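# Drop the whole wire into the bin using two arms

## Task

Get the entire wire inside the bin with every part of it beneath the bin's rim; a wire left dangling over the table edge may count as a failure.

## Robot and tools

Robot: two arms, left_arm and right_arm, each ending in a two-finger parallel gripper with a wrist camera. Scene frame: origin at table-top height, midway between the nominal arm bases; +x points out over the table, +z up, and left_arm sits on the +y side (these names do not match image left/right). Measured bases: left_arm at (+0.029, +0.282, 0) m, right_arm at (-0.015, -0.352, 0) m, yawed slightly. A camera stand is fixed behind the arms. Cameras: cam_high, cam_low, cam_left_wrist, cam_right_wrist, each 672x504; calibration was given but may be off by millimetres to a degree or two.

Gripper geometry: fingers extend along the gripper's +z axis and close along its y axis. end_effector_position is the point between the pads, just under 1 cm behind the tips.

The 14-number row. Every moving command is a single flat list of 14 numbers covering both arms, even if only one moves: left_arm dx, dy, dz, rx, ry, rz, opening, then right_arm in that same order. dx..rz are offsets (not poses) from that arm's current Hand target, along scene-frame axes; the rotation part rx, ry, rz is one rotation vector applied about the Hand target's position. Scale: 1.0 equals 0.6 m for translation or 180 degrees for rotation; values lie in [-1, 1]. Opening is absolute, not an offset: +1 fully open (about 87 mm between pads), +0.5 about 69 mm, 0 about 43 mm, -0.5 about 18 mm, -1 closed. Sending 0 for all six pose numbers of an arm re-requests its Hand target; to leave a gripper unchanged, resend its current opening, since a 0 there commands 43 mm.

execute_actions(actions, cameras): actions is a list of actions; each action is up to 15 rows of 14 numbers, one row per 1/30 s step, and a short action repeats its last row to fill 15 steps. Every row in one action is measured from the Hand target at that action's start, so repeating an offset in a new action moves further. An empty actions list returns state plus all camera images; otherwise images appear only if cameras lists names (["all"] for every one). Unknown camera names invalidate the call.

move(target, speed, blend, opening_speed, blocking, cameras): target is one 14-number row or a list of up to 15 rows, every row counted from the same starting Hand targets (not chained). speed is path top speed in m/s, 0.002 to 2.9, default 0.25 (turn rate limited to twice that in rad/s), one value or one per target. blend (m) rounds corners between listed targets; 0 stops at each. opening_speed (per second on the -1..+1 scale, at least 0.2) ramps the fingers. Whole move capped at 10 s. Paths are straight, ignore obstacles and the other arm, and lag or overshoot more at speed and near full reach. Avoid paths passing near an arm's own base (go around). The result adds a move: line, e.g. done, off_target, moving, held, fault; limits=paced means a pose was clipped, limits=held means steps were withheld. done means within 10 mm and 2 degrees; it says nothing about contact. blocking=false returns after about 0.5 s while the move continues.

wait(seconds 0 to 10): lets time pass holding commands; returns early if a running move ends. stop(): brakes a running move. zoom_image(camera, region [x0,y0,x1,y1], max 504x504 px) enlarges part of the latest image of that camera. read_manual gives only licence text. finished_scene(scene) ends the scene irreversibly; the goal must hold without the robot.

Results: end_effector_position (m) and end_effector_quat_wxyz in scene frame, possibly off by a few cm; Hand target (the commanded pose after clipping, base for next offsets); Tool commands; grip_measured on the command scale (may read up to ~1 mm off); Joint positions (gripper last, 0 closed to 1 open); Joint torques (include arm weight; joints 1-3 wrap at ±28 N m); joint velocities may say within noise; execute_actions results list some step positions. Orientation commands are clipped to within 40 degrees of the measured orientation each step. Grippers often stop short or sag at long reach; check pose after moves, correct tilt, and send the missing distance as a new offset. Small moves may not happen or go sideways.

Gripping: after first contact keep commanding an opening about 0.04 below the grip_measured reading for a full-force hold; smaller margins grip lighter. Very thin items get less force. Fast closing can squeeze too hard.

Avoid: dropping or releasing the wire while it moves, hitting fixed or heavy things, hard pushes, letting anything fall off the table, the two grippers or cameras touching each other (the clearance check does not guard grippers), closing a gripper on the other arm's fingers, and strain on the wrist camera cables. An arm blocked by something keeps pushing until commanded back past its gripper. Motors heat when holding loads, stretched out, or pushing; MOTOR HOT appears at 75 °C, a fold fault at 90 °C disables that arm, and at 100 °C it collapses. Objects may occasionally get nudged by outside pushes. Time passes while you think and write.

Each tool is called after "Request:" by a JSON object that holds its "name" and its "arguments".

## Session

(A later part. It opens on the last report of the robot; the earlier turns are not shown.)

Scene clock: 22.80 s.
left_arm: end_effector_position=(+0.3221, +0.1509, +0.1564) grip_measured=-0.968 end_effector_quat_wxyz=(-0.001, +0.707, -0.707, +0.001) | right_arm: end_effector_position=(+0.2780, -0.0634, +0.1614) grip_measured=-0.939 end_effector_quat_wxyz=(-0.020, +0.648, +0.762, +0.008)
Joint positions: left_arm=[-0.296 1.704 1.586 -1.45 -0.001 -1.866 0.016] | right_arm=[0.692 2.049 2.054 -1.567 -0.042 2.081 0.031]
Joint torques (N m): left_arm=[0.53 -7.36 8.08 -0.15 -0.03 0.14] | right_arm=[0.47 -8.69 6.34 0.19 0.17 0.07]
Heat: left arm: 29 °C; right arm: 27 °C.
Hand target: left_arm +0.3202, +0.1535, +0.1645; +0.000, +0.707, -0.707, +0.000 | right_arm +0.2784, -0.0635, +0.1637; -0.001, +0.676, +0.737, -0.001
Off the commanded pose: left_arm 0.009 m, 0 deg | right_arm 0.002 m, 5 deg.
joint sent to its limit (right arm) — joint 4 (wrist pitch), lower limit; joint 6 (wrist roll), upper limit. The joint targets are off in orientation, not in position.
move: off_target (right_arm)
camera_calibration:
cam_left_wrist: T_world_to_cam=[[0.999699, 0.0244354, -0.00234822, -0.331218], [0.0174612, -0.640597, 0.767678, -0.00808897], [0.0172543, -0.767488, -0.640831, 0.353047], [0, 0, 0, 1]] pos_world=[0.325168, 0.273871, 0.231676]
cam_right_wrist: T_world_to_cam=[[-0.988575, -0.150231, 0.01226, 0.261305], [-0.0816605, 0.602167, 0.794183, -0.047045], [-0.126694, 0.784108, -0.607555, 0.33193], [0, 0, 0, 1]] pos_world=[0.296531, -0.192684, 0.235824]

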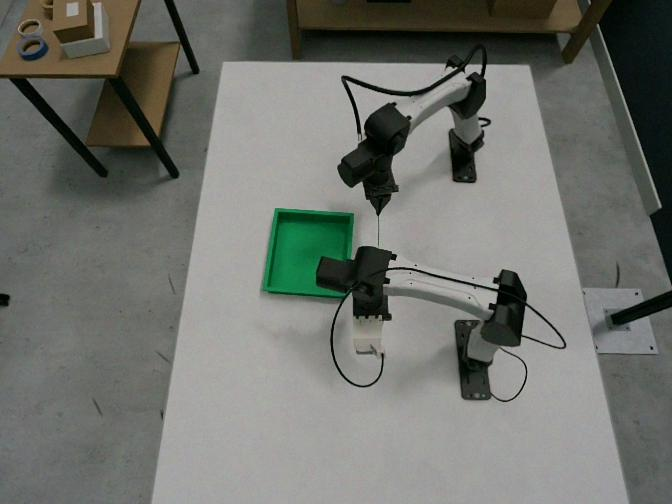

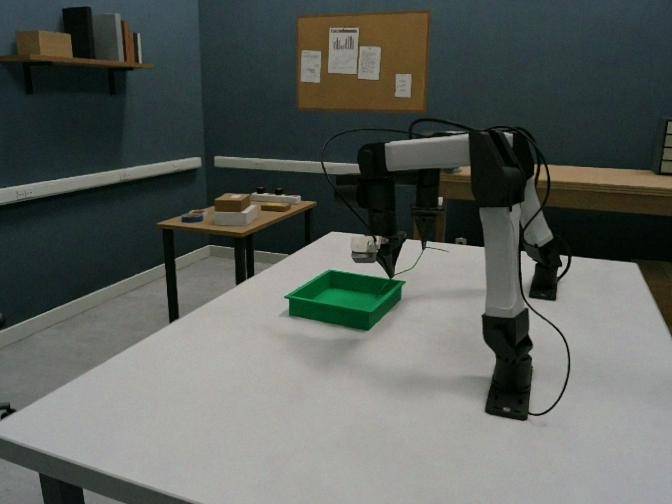

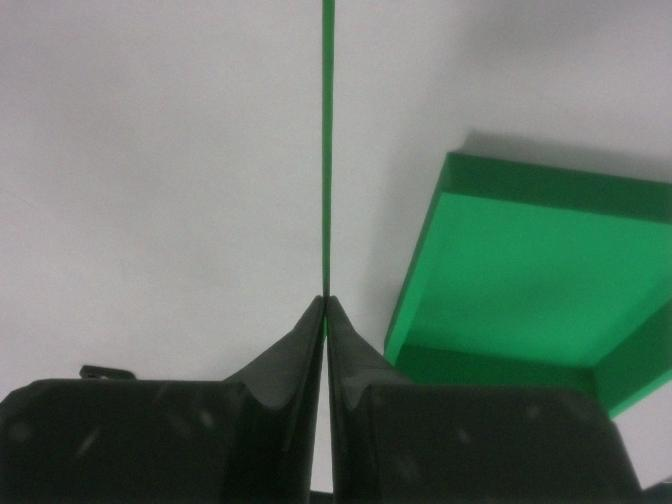

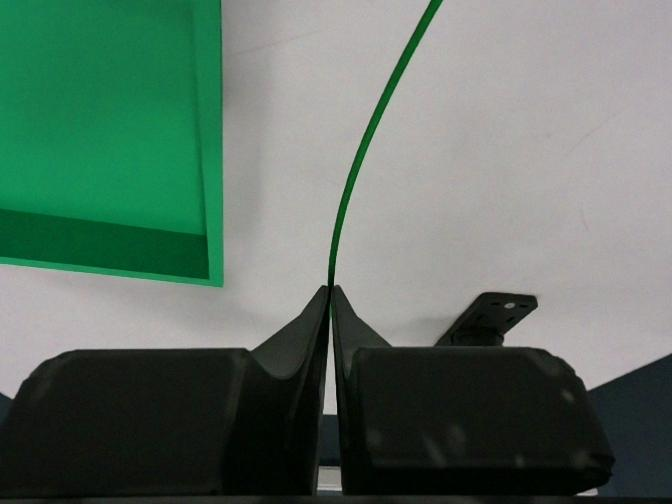

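Request:
{"name": "move", "arguments": {"target": [[0.02,0,0.117,0,0,0,-1,0.02,0,0.117,0,0,0,-1],[0.25,-0.114,0.117,0,0,-0.278,-1,0.294,0.014,0.117,0,0,0.267,-1]], "speed": 0.15, "blend": 0.02, "cameras": ["all"]}}

Request:
{"name": "zoom_image", "arguments": {"camera": "cam_low", "region": [250, 180, 480, 380]}}

Request:
{"name": "zoom_image", "arguments": {"camera": "cam_high", "region": [200, 150, 420, 400]}}

Scene clock: 28.37 s.
left_arm: end_effector_position=(+0.4829, +0.0854, +0.2385) grip_measured=-0.967 end_effector_quat_wxyz=(+0.171, -0.365, +0.899, -0.169) | right_arm: end_effector_position=(+0.4485, -0.0583, +0.2376) grip_measured=-0.939 end_effector_quat_wxyz=(+0.181, +0.353, +0.885, +0.245)
Joint positions: left_arm=[-0.321 2.292 2.715 -1.508 0.033 -1.101 0.016] | right_arm=[0.499 2.41 2.841 -1.385 -0.046 1.251 0.031]
Joint torques (N m): left_arm=[-0.57 -10.33 7.8 0.33 0.05 0.2] | right_arm=[0.06 -9.43 6.41 1.57 0.06 -0.14]
Heat: left arm: 30 °C; right arm: 28 °C.
Hand target: left_arm +0.4701, +0.0851, +0.2347; +0.000, -0.342, +0.940, +0.000 | right_arm +0.4549, -0.0551, +0.2339; -0.001, +0.317, +0.948, -0.001
Off the commanded pose: left_arm 0.013 m, 28 deg | right_arm 0.008 m, 36 deg.
elbow stopped short (right arm): the move would have taken joint 3 (elbow) straighter than the controller allows.
joint sent to its limit (left arm) — joint 4 (wrist pitch), lower limit. The joint targets are off in orientation, not in position.
move: off_target (left_arm, right_arm)
camera_calibration:
cam_left_wrist: T_world_to_cam=[[0.617972, -0.659003, 0.42875, -0.35029], [-0.751162, -0.333917, 0.569434, 0.276405], [-0.232092, -0.673955, -0.701369, 0.479495], [0, 0, 0, 1]] pos_world=[0.535381, 0.184613, 0.329095]
cam_right_wrist: T_world_to_cam=[[-0.541897, -0.622894, -0.564226, 0.33877], [-0.814383, 0.223284, 0.535653, 0.271195], [-0.207673, 0.749765, -0.628271, 0.435069], [0, 0, 0, 1]] pos_world=[0.494787, -0.175735, 0.319218]

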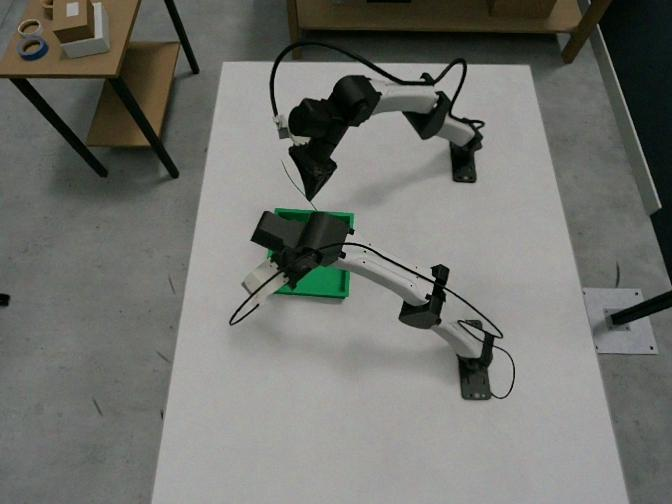

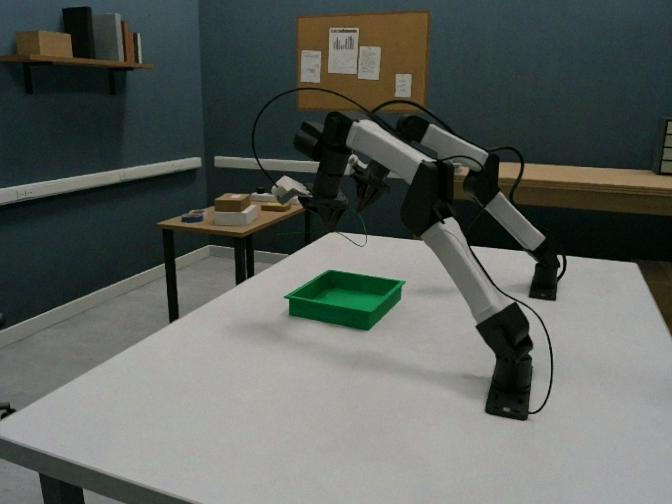

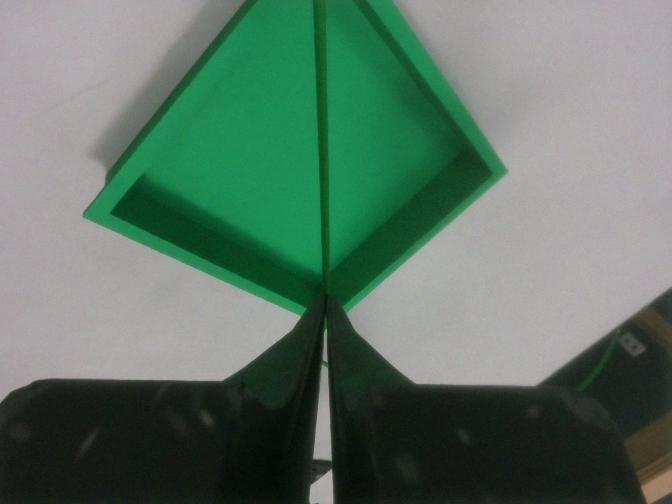

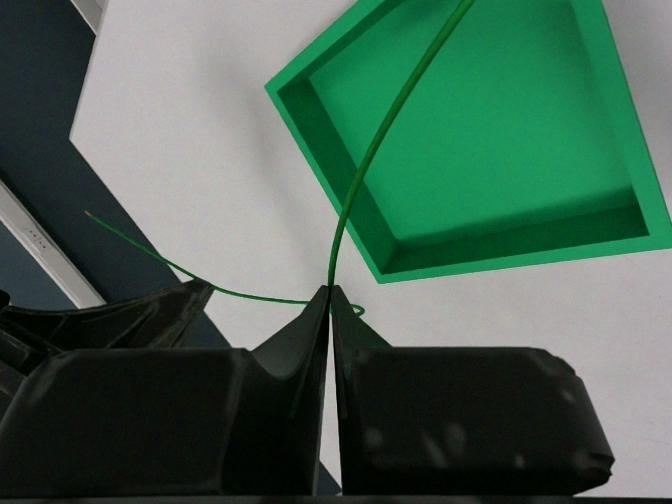

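Scaled by 2.191 from the camera's 672x504 image, which has a finer 960x720 frame.

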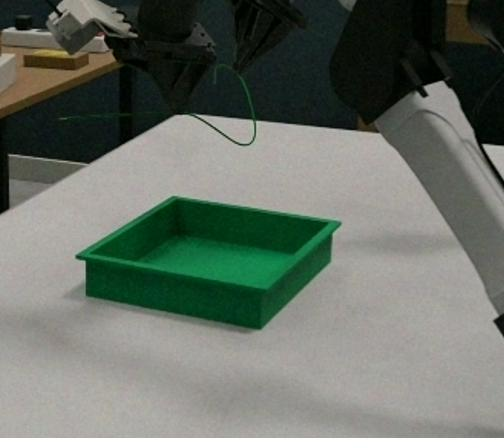

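Scaled by 2.016 from the camera's 672x504 image, which has a finer 960x720 frame.

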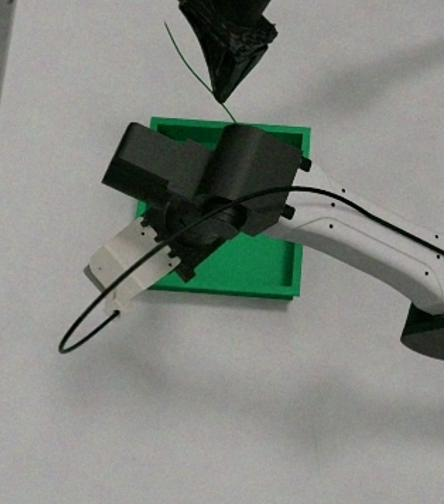

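Request:
{"name": "move", "arguments": {"target": [-0.042,-0.042,-0.142,0,0,-0.056,-1,-0.033,0,-0.141,0,0,0.094,-1], "speed": 0.12, "cameras": ["all"]}}

Request:
{"name": "zoom_image", "arguments": {"camera": "cam_low", "region": [250, 180, 480, 380]}}

Request:
{"name": "zoom_image", "arguments": {"camera": "cam_high", "region": [200, 150, 420, 400]}}

Scene clock: 34.57 s.
left_arm: end_effector_position=(+0.4609, +0.0532, +0.1615) grip_measured=-0.967 end_effector_quat_wxyz=(+0.101, -0.272, +0.952, -0.103) | right_arm: end_effector_position=(+0.4348, -0.0556, +0.1577) grip_measured=-0.939 end_effector_quat_wxyz=(+0.151, +0.204, +0.954, +0.158)
Joint positions: left_arm=[-0.405 2.393 2.617 -1.508 0.033 -0.965 0.016] | right_arm=[0.528 2.54 2.841 -1.433 -0.038 0.938 0.031]
Joint torques (N m): left_arm=[-0.54 -11.22 4.94 0.03 -0.19 0.18] | right_arm=[0.61 -10.19 6.61 1.07 0.18 -0.16]
Motor temperatures (°C): left_arm=[19 32 29 23 20 18 20] | right_arm=[21 30 28 22 20 20 20]
Heat: left arm: 32 °C; right arm: 30 °C.
Hand target: left_arm +0.4449, +0.0598, +0.1495; +0.000, -0.258, +0.966, +0.000 | right_arm +0.4351, -0.0551, +0.1493; +0.000, +0.174, +0.985, -0.001
Off the commanded pose: left_arm 0.021 m, 17 deg | right_arm 0.008 m, 26 deg.
elbow stopped short (right arm): the move would have taken joint 3 (elbow) straighter than the controller allows.
joint sent to its limit (left arm) — joint 4 (wrist pitch), lower limit. The joint targets are off in orientation, not in position.
move: off_target (left_arm, right_arm)
camera_calibration:
cam_left_wrist: T_world_to_cam=[[0.517674, -0.818386, 0.249516, -0.241273], [-0.713145, -0.251614, 0.654305, 0.257362], [-0.472692, -0.516657, -0.713882, 0.503238], [0, 0, 0, 1]] pos_world=[0.546314, 0.127303, 0.251061]
cam_right_wrist: T_world_to_cam=[[-0.350574, -0.861924, -0.366314, 0.160188], [-0.825879, 0.100086, 0.554894, 0.29745], [-0.441613, 0.497062, -0.746932, 0.486282], [0, 0, 0, 1]] pos_world=[0.516564, -0.133413, 0.256845]

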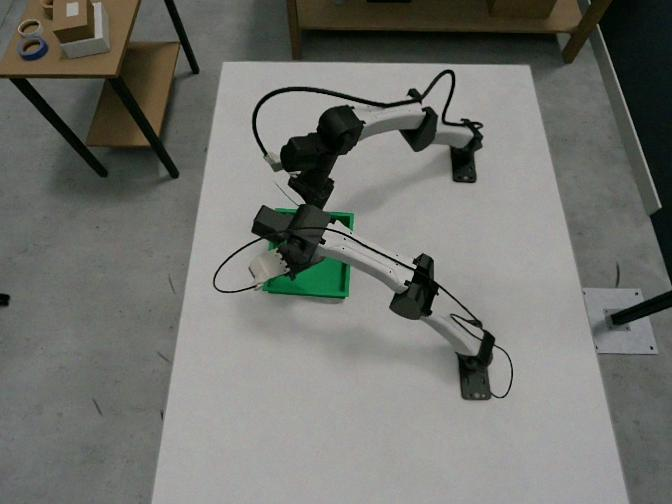

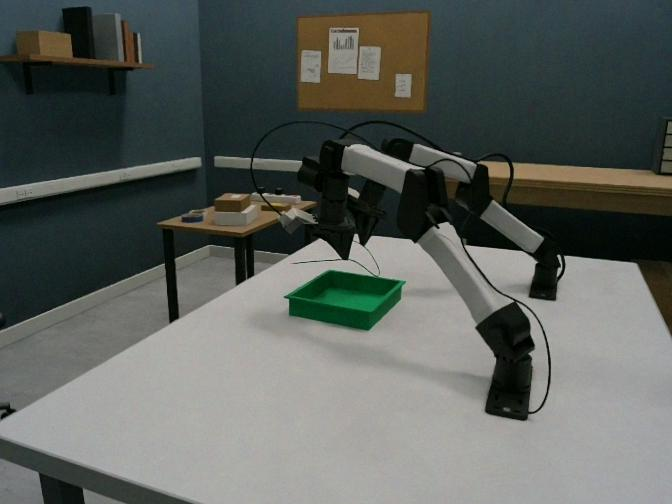

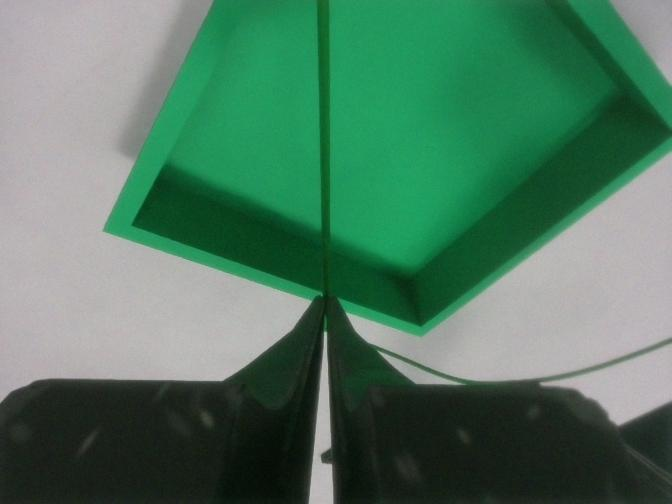

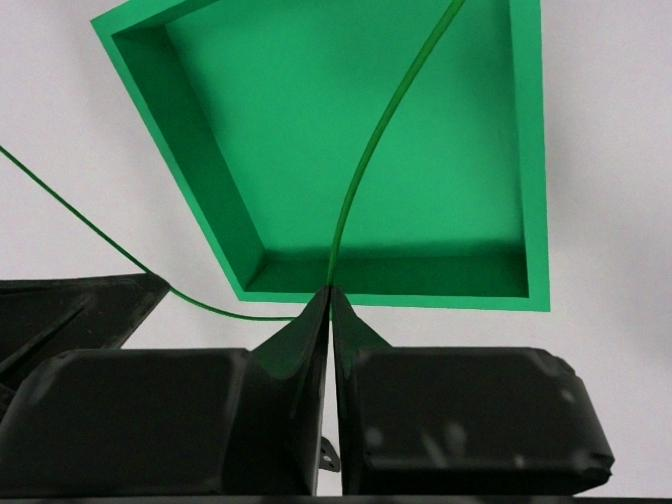

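Scaled by 2.191 from the camera's 672x504 image, which has a finer 960x720 frame.

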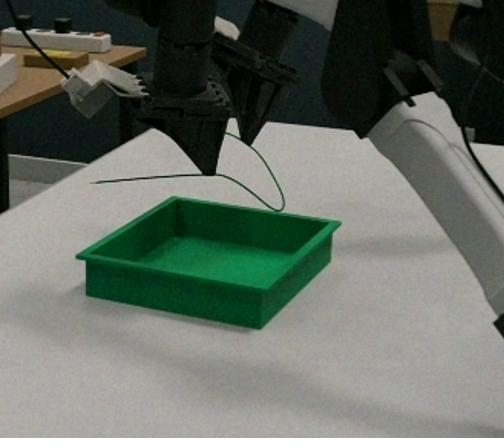

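Scaled by 2.016 from the camera's 672x504 image, which has a finer 960x720 frame.

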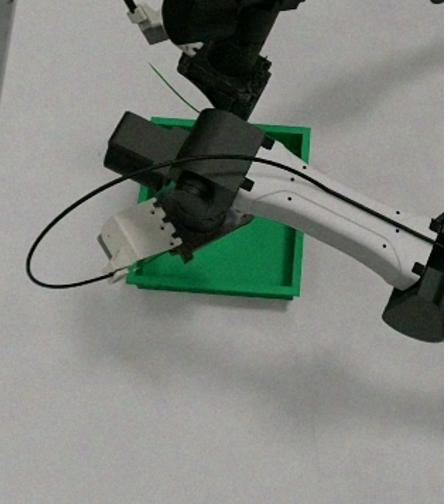

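Request:
{"name": "move", "arguments": {"target": [0.012,0,-0.083,0,0,-0.083,-1,-0.008,-0.008,-0.083,0,0,0.083,-1], "speed": 0.1, "cameras": ["all"]}}

Request:
{"name": "zoom_image", "arguments": {"camera": "cam_low", "region": [270, 220, 430, 350]}}

Request:
{"name": "zoom_image", "arguments": {"camera": "cam_high", "region": [230, 170, 390, 320]}}

Scene clock: 41.40 s.
left_arm: end_effector_position=(+0.4628, +0.0550, +0.1000) grip_measured=-0.967 end_effector_quat_wxyz=(+0.069, -0.143, +0.986, -0.059) | right_arm: end_effector_position=(+0.4295, -0.0600, +0.1083) grip_measured=-0.939 end_effector_quat_wxyz=(+0.136, +0.068, +0.983, +0.108)
Joint positions: left_arm=[-0.417 2.545 2.663 -1.509 0.026 -0.707 0.016] | right_arm=[0.544 2.629 2.841 -1.436 -0.027 0.666 0.031]
Joint torques (N m): left_arm=[-0.53 -12.12 8.39 -0.13 -0.2 0.16] | right_arm=[0.54 -10.66 6.68 0.95 0.19 -0.15]
Heat: left arm: 33 °C; right arm: 32 °C.
Hand target: left_arm +0.4520, +0.0599, +0.0997; +0.000, -0.130, +0.991, +0.000 | right_arm +0.4302, -0.0598, +0.0996; +0.000, +0.045, +0.999, -0.001
Off the commanded pose: left_arm 0.012 m, 11 deg | right_arm 0.009 m, 20 deg.
elbow stopped short (right arm): the move would have taken joint 3 (elbow) straighter than the controller allows.
joint sent to its limit (left arm) — joint 4 (wrist pitch), lower limit. The joint targets are off in orientation, not in position.
move: off_target (left_arm, right_arm)
camera_calibration:
cam_left_wrist: T_world_to_cam=[[0.29764, -0.945244, 0.133883, -0.105024], [-0.720244, -0.130283, 0.681377, 0.293273], [-0.626625, -0.299234, -0.719584, 0.521021], [0, 0, 0, 1]] pos_world=[0.568972, 0.094842, 0.18915]
cam_right_wrist: T_world_to_cam=[[-0.113777, -0.965534, -0.234091, 0.0141796], [-0.82558, -0.0391945, 0.562922, 0.311609], [-0.552696, 0.257309, -0.792666, 0.487589], [0, 0, 0, 1]] pos_world=[0.52836, -0.0995565, 0.214403]

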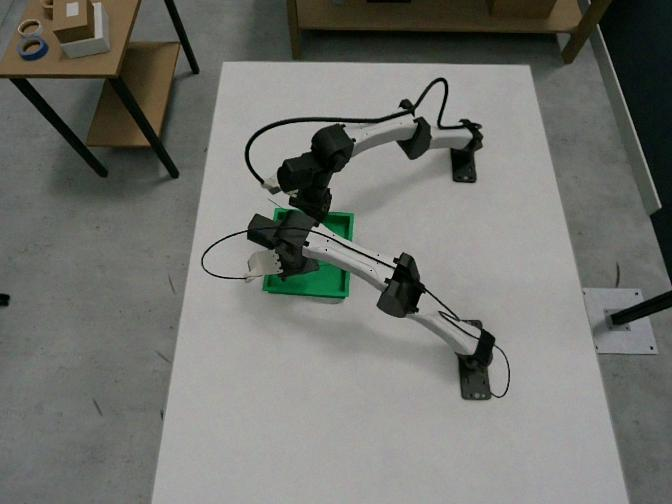

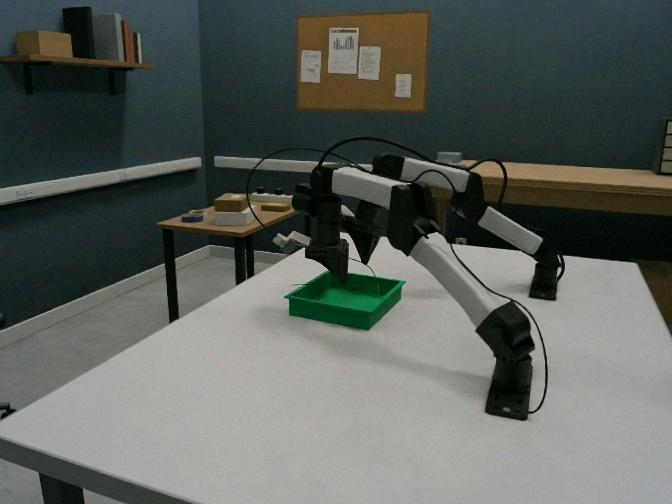

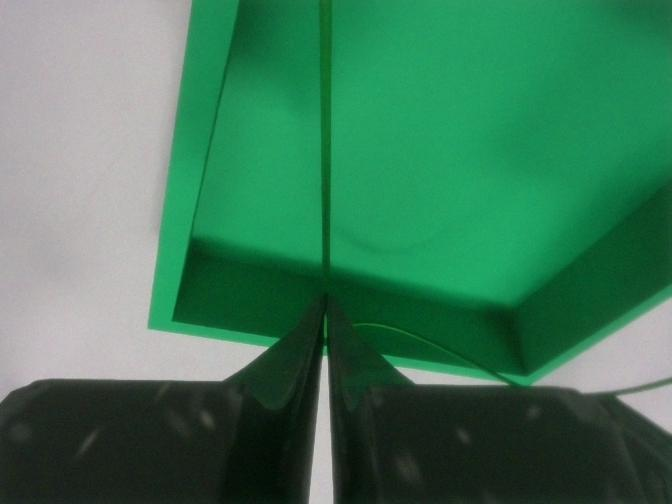

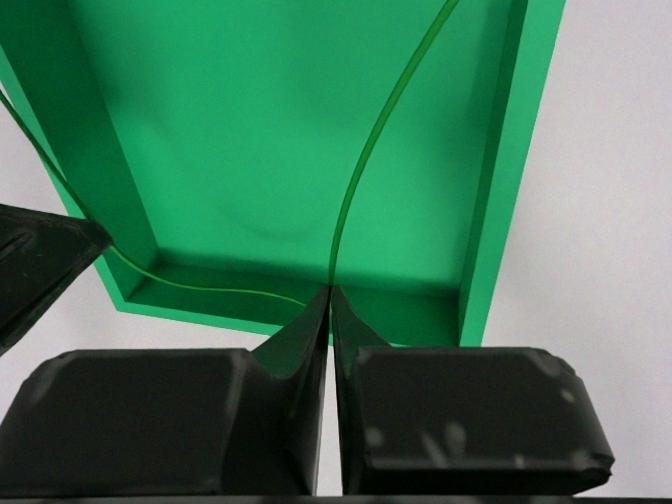

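Scaled by 3.150 from the camera's 672x504 image, which has a finer 960x720 frame.

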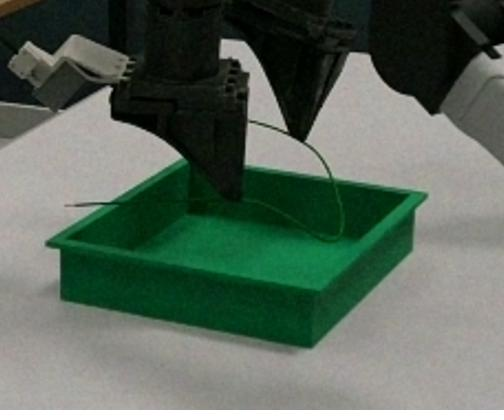

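Scaled by 3.150 from the camera's 672x504 image, which has a finer 960x720 frame.

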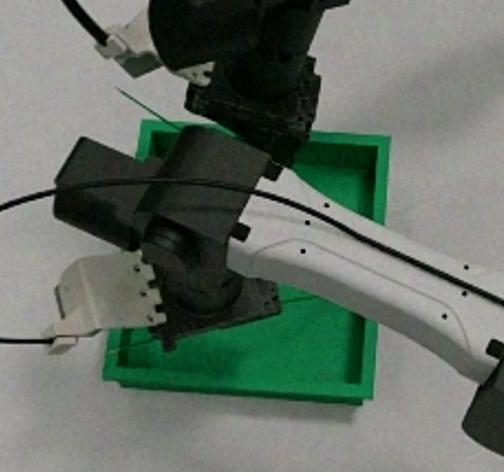

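Request:
{"name": "move", "arguments": {"target": [-0.07,0,-0.033,0,0,-0.039,-1,-0.067,-0.007,-0.033,0,0,0.072,-1], "speed": 0.08, "cameras": ["all"]}}

Request:
{"name": "zoom_image", "arguments": {"camera": "cam_low", "region": [270, 220, 430, 350]}}

Request:
{"name": "zoom_image", "arguments": {"camera": "cam_high", "region": [230, 170, 390, 320]}}

Scene clock: 45.70 s.
left_arm: end_effector_position=(+0.4148, +0.0572, +0.0499) grip_measured=-0.967 end_effector_quat_wxyz=(-0.020, -0.077, +0.997, +0.002) | right_arm: end_effector_position=(+0.3909, -0.0634, +0.0882) grip_measured=-0.939 end_effector_quat_wxyz=(+0.083, -0.054, +0.993, +0.058)
Joint positions: left_arm=[-0.466 2.545 2.446 -1.509 0.017 -0.619 0.016] | right_arm=[0.595 2.658 2.841 -1.552 -0.018 0.466 0.031]
Joint torques (N m): left_arm=[-0.55 -20.21 4.82 -0.1 -0.19 0.17] | right_arm=[0.58 -10.56 6.58 0.67 0.17 -0.15]
Heat: left arm: 35 °C; right arm: 33 °C.
Hand target: left_arm +0.4100, +0.0598, +0.0800; +0.000, -0.069, +0.998, +0.000 | right_arm +0.3901, -0.0641, +0.0798; +0.000, -0.068, +0.998, -0.001
Off the commanded pose: left_arm 0.031 m, 2 deg | right_arm 0.009 m, 12 deg.
elbow stopped short (right arm): the move would have taken joint 3 (elbow) straighter than the controller allows.
move: off_target (left_arm, right_arm)
camera_calibration:
cam_left_wrist: T_world_to_cam=[[0.176623, -0.984183, -0.0137258, -0.0222227], [-0.598499, -0.118457, 0.792318, 0.236475], [-0.781411, -0.131726, -0.609954, 0.504616], [0, 0, 0, 1]] pos_world=[0.539768, 0.0726122, 0.120124]
cam_right_wrist: T_world_to_cam=[[0.107637, -0.98816, -0.109336, -0.0971156], [-0.749598, -0.152906, 0.643989, 0.246785], [-0.653083, 0.0126408, -0.757181, 0.47186], [0, 0, 0, 1]] pos_world=[0.503606, -0.0641954, 0.187738]

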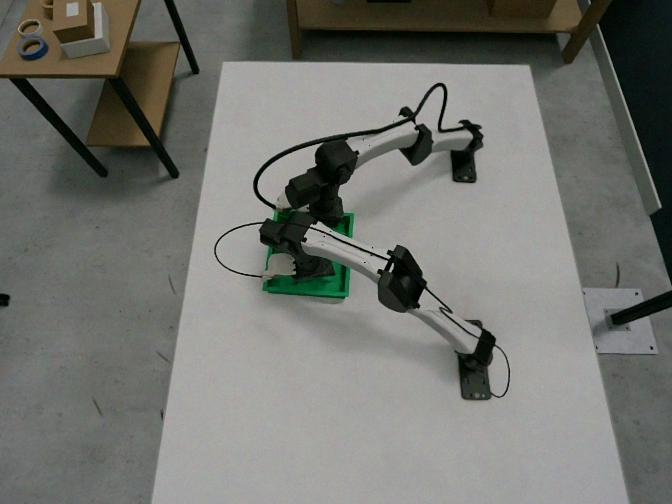

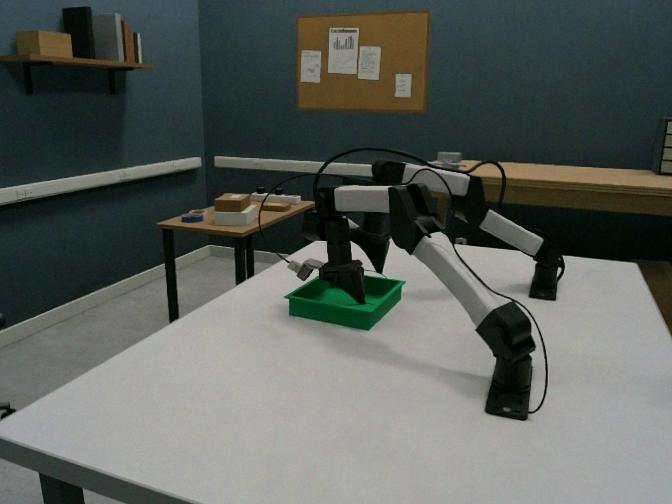

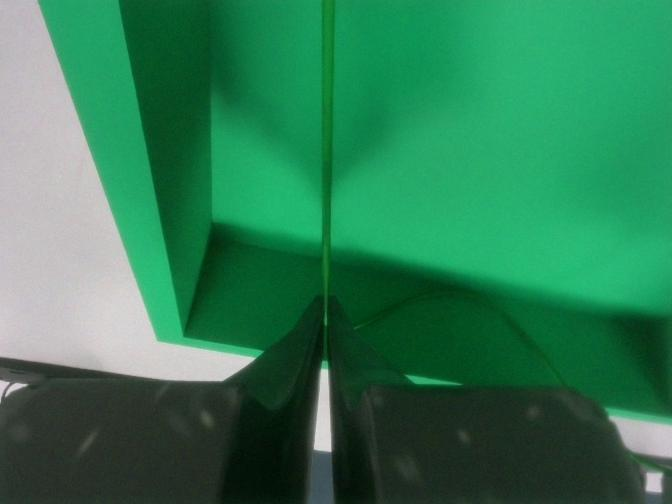

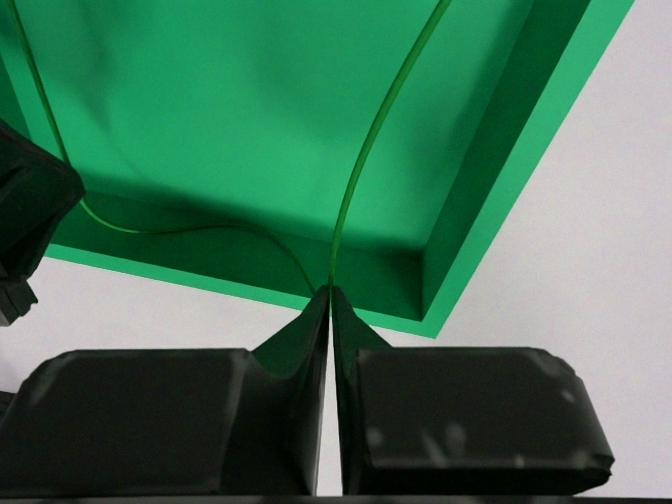

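Scaled by 3.150 from the camera's 672x504 image, which has a finer 960x720 frame.

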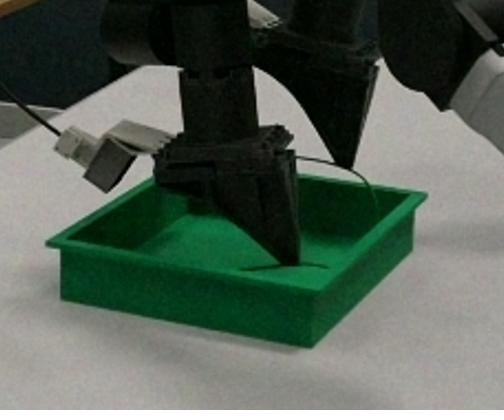

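Scaled by 3.150 from the camera's 672x504 image, which has a finer 960x720 frame.

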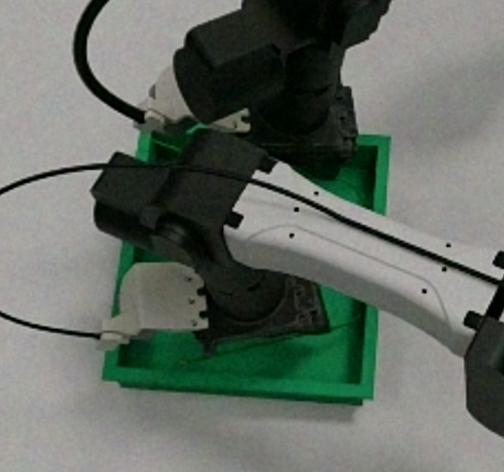

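Request:
{"name": "move", "arguments": {"target": [0,0,-0.042,0,0,0,-1,-0.012,0,-0.06,0,0,0,-1], "speed": 0.06, "cameras": ["all"]}}

Request:
{"name": "zoom_image", "arguments": {"camera": "cam_low", "region": [270, 220, 430, 350]}}

Request:
{"name": "zoom_image", "arguments": {"camera": "cam_high", "region": [230, 170, 390, 320]}}

Scene clock: 48.33 s.
left_arm: end_effector_position=(+0.4063, +0.0631, +0.0277) grip_measured=-0.967 end_effector_quat_wxyz=(-0.031, -0.075, +0.997, +0.014) | right_arm: end_effector_position=(+0.3855, -0.0647, +0.0523) grip_measured=-0.939 end_effector_quat_wxyz=(+0.050, -0.058, +0.996, +0.033)
Joint positions: left_arm=[-0.466 2.514 2.295 -1.421 0.009 -0.617 0.016] | right_arm=[0.602 2.733 2.841 -1.559 -0.008 0.465 0.031]
Joint torques (N m): left_arm=[-0.54 -19.85 4.82 0.2 -0.1 0.12] | right_arm=[0.77 -10.81 6.63 0.52 0.15 -0.11]
Motor temperatures (°C): left_arm=[19 38 29 22 20 18 21] | right_arm=[21 33 28 22 20 20 21]
Heat: left arm: 38 °C; right arm: 33 °C.
Hand target: left_arm +0.4100, +0.0598, +0.0546; +0.000, -0.069, +0.998, +0.000 | right_arm +0.3829, -0.0641, +0.0437; +0.000, -0.068, +0.998, -0.001
Off the commanded pose: left_arm 0.027 m, 4 deg | right_arm 0.009 m, 7 deg.
elbow stopped short (right arm): the move would have taken joint 3 (elbow) straighter than the controller allows.
move: off_target (left_arm, right_arm)
camera_calibration:
cam_left_wrist: T_world_to_cam=[[0.173008, -0.98414, -0.0391923, -0.0129972], [-0.578946, -0.133807, 0.804311, 0.242368], [-0.796799, -0.116462, -0.592914, 0.490082], [0, 0, 0, 1]] pos_world=[0.533064, 0.0767156, 0.0951278]
cam_right_wrist: T_world_to_cam=[[0.109219, -0.991999, -0.0633223, -0.104989], [-0.705932, -0.122256, 0.697648, 0.247999], [-0.699808, -0.0314951, -0.713637, 0.454042], [0, 0, 0, 1]] pos_world=[0.50428, -0.0595294, 0.144357]

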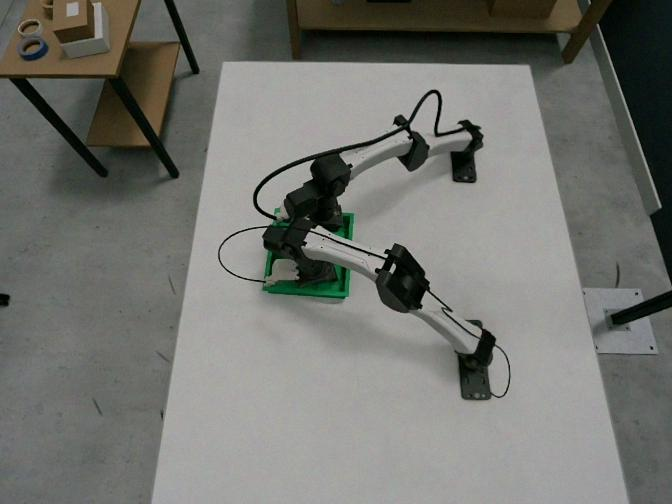

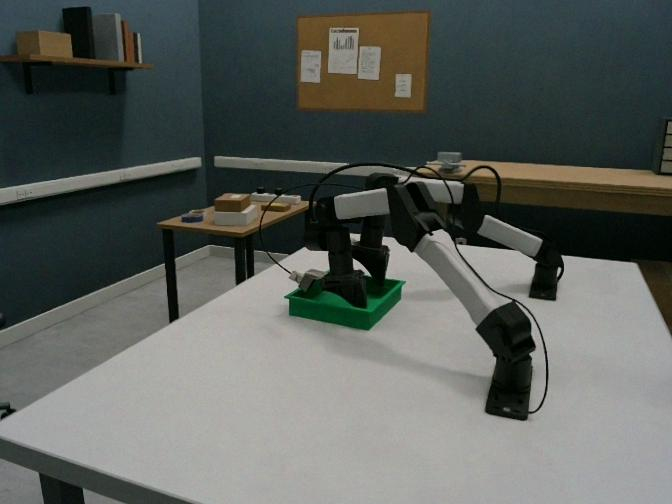

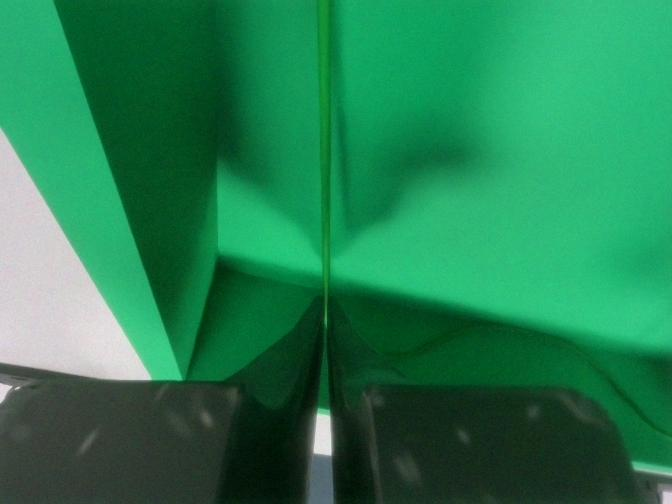

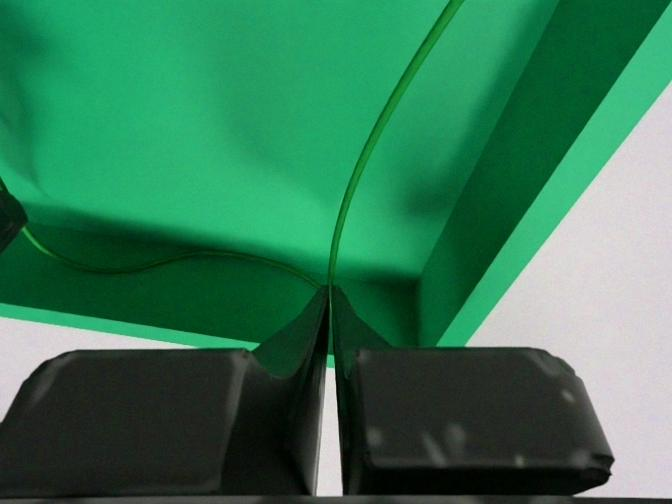

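Scaled by 3.150 from the camera's 672x504 image, which has a finer 960x720 frame.

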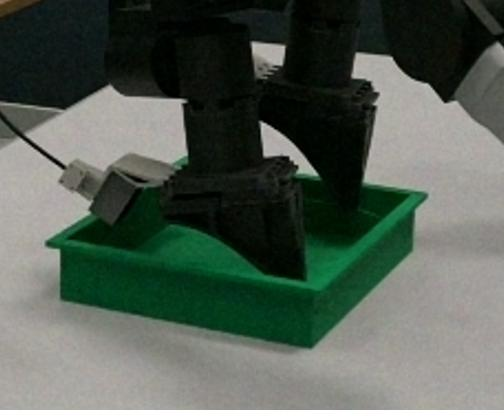

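Scaled by 3.150 from the camera's 672x504 image, which has a finer 960x720 frame.

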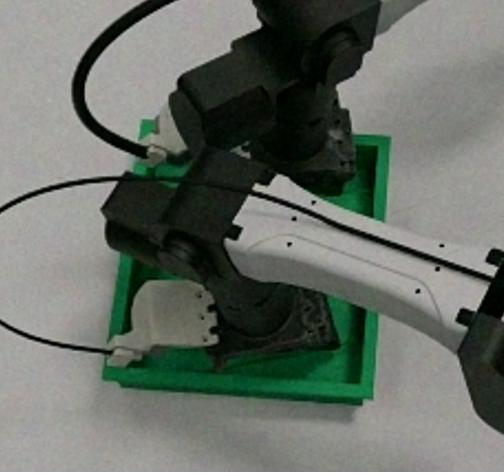

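Request:
{"name": "move", "arguments": {"target": [0,0,-0.012,0,0,0,-1,-0.005,0,-0.035,0,0,0,-1], "speed": 0.05, "cameras": ["all"]}}

Request:
{"name": "zoom_image", "arguments": {"camera": "cam_high", "region": [230, 170, 390, 320]}}

Request:
{"name": "zoom_image", "arguments": {"camera": "cam_low", "region": [270, 220, 430, 350]}}

Scene clock: 49.70 s.
left_arm: end_effector_position=(+0.4060, +0.0632, +0.0250) grip_measured=-0.967 end_effector_quat_wxyz=(-0.031, -0.075, +0.997, +0.014) | right_arm: end_effector_position=(+0.3853, -0.0649, +0.0498) grip_measured=-0.939 end_effector_quat_wxyz=(+0.048, -0.058, +0.997, +0.032)
Joint positions: left_arm=[-0.466 2.51 2.278 -1.406 0.009 -0.617 0.016] | right_arm=[0.602 2.739 2.841 -1.559 -0.008 0.465 0.031]
Joint torques (N m): left_arm=[-0.54 -19.73 4.86 0.2 -0.11 0.12] | right_arm=[0.14 -13.3 4.71 0.67 0.07 -0.06]
Heat: left arm: 40 °C; right arm: 34 °C.
Hand target: left_arm +0.4098, +0.0599, +0.0513; +0.000, -0.069, +0.998, +0.000 (not the last commanded pose) | right_arm +0.3853, -0.0649, +0.0499; +0.048, -0.058, +0.997, +0.032 (not the last commanded pose)
Off the commanded pose: left_arm 0.023 m, 4 deg | right_arm 0.028 m, 7 deg.
move: held (right_arm; a check stopped the path), off_target (left_arm; braked when a check withheld steps of right_arm); limits=held
pose unreachable (right arm): on one or more control steps of this call, first in action 0 (counted from 0), this arm could not follow its commanded pose, so it was not sent that pose on those steps. It may still have moved: this result reports where it is.
cause: moving toward the commanded pose would bring a part of the arm too close to another arm (this arm's wrist (the part past joint 4) and the left arm's wrist (the part past joint 4), at the place that arm is still heading or pushing toward).
camera_calibration:
cam_left_wrist: T_world_to_cam=[[0.173025, -0.984156, -0.0387283, -0.0130035], [-0.57949, -0.133518, 0.803968, 0.244679], [-0.7964, -0.116664, -0.593411, 0.488102], [0, 0, 0, 1]] pos_world=[0.532764, 0.0768156, 0.0924274]
cam_right_wrist: T_world_to_cam=[[0.108951, -0.992201, -0.0605506, -0.105458], [-0.702968, -0.119972, 0.70103, 0.248413], [-0.702827, -0.0338125, -0.710556, 0.452849], [0, 0, 0, 1]] pos_world=[0.504391, -0.0595208, 0.141244]

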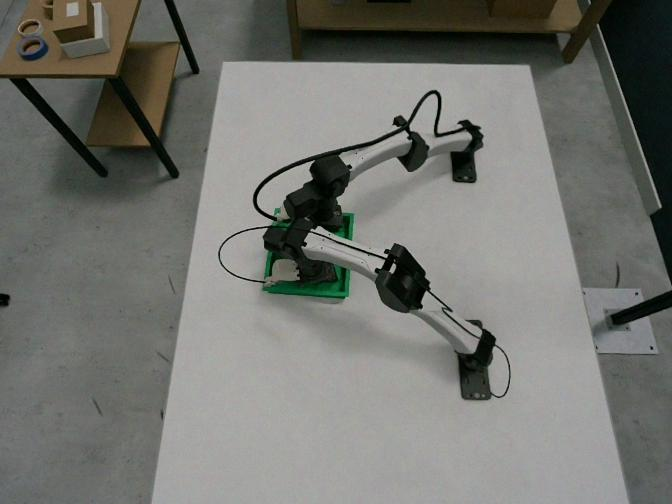

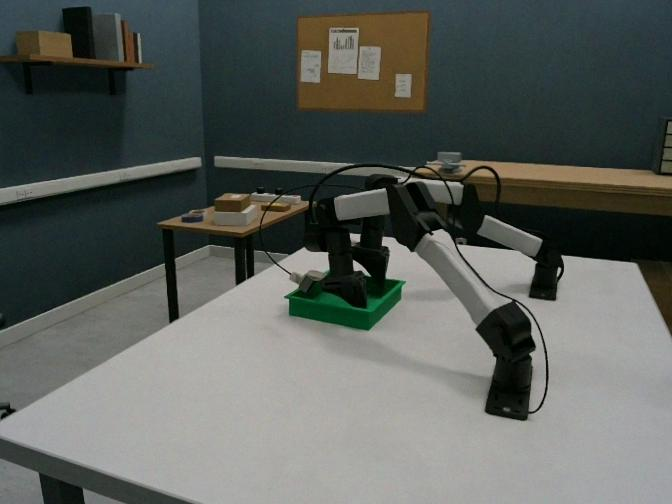

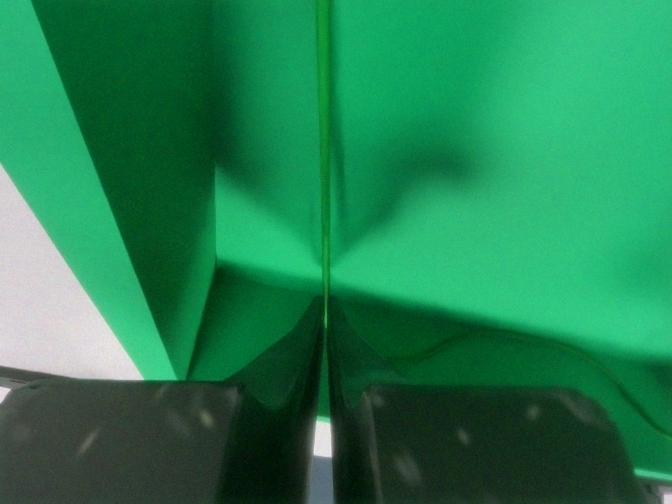

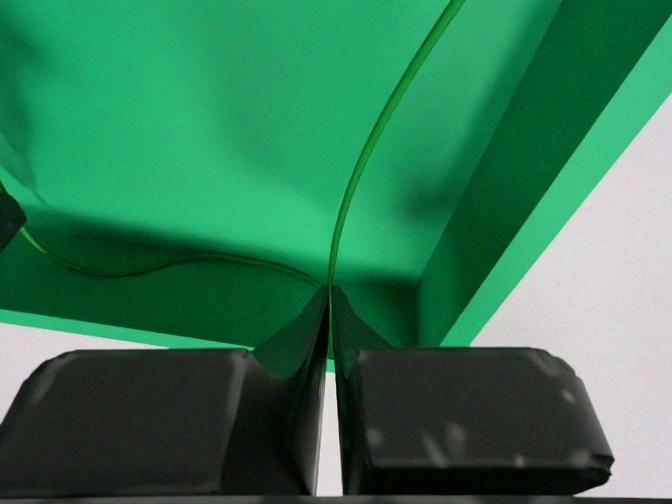

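Scaled by 3.150 from the camera's 672x504 image, which has a finer 960x720 frame.

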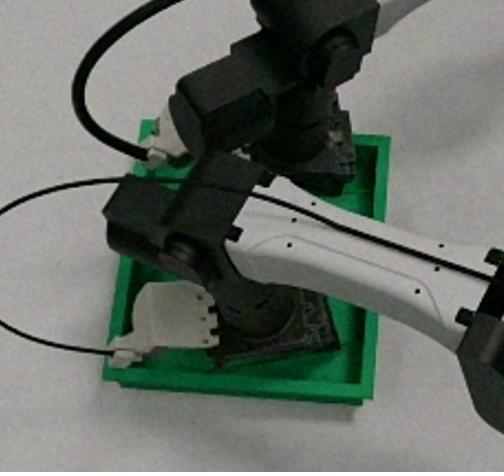

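Scaled by 3.150 from the camera's 672x504 image, which has a finer 960x720 frame.

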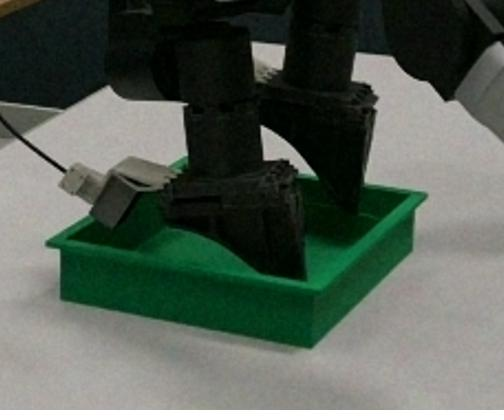

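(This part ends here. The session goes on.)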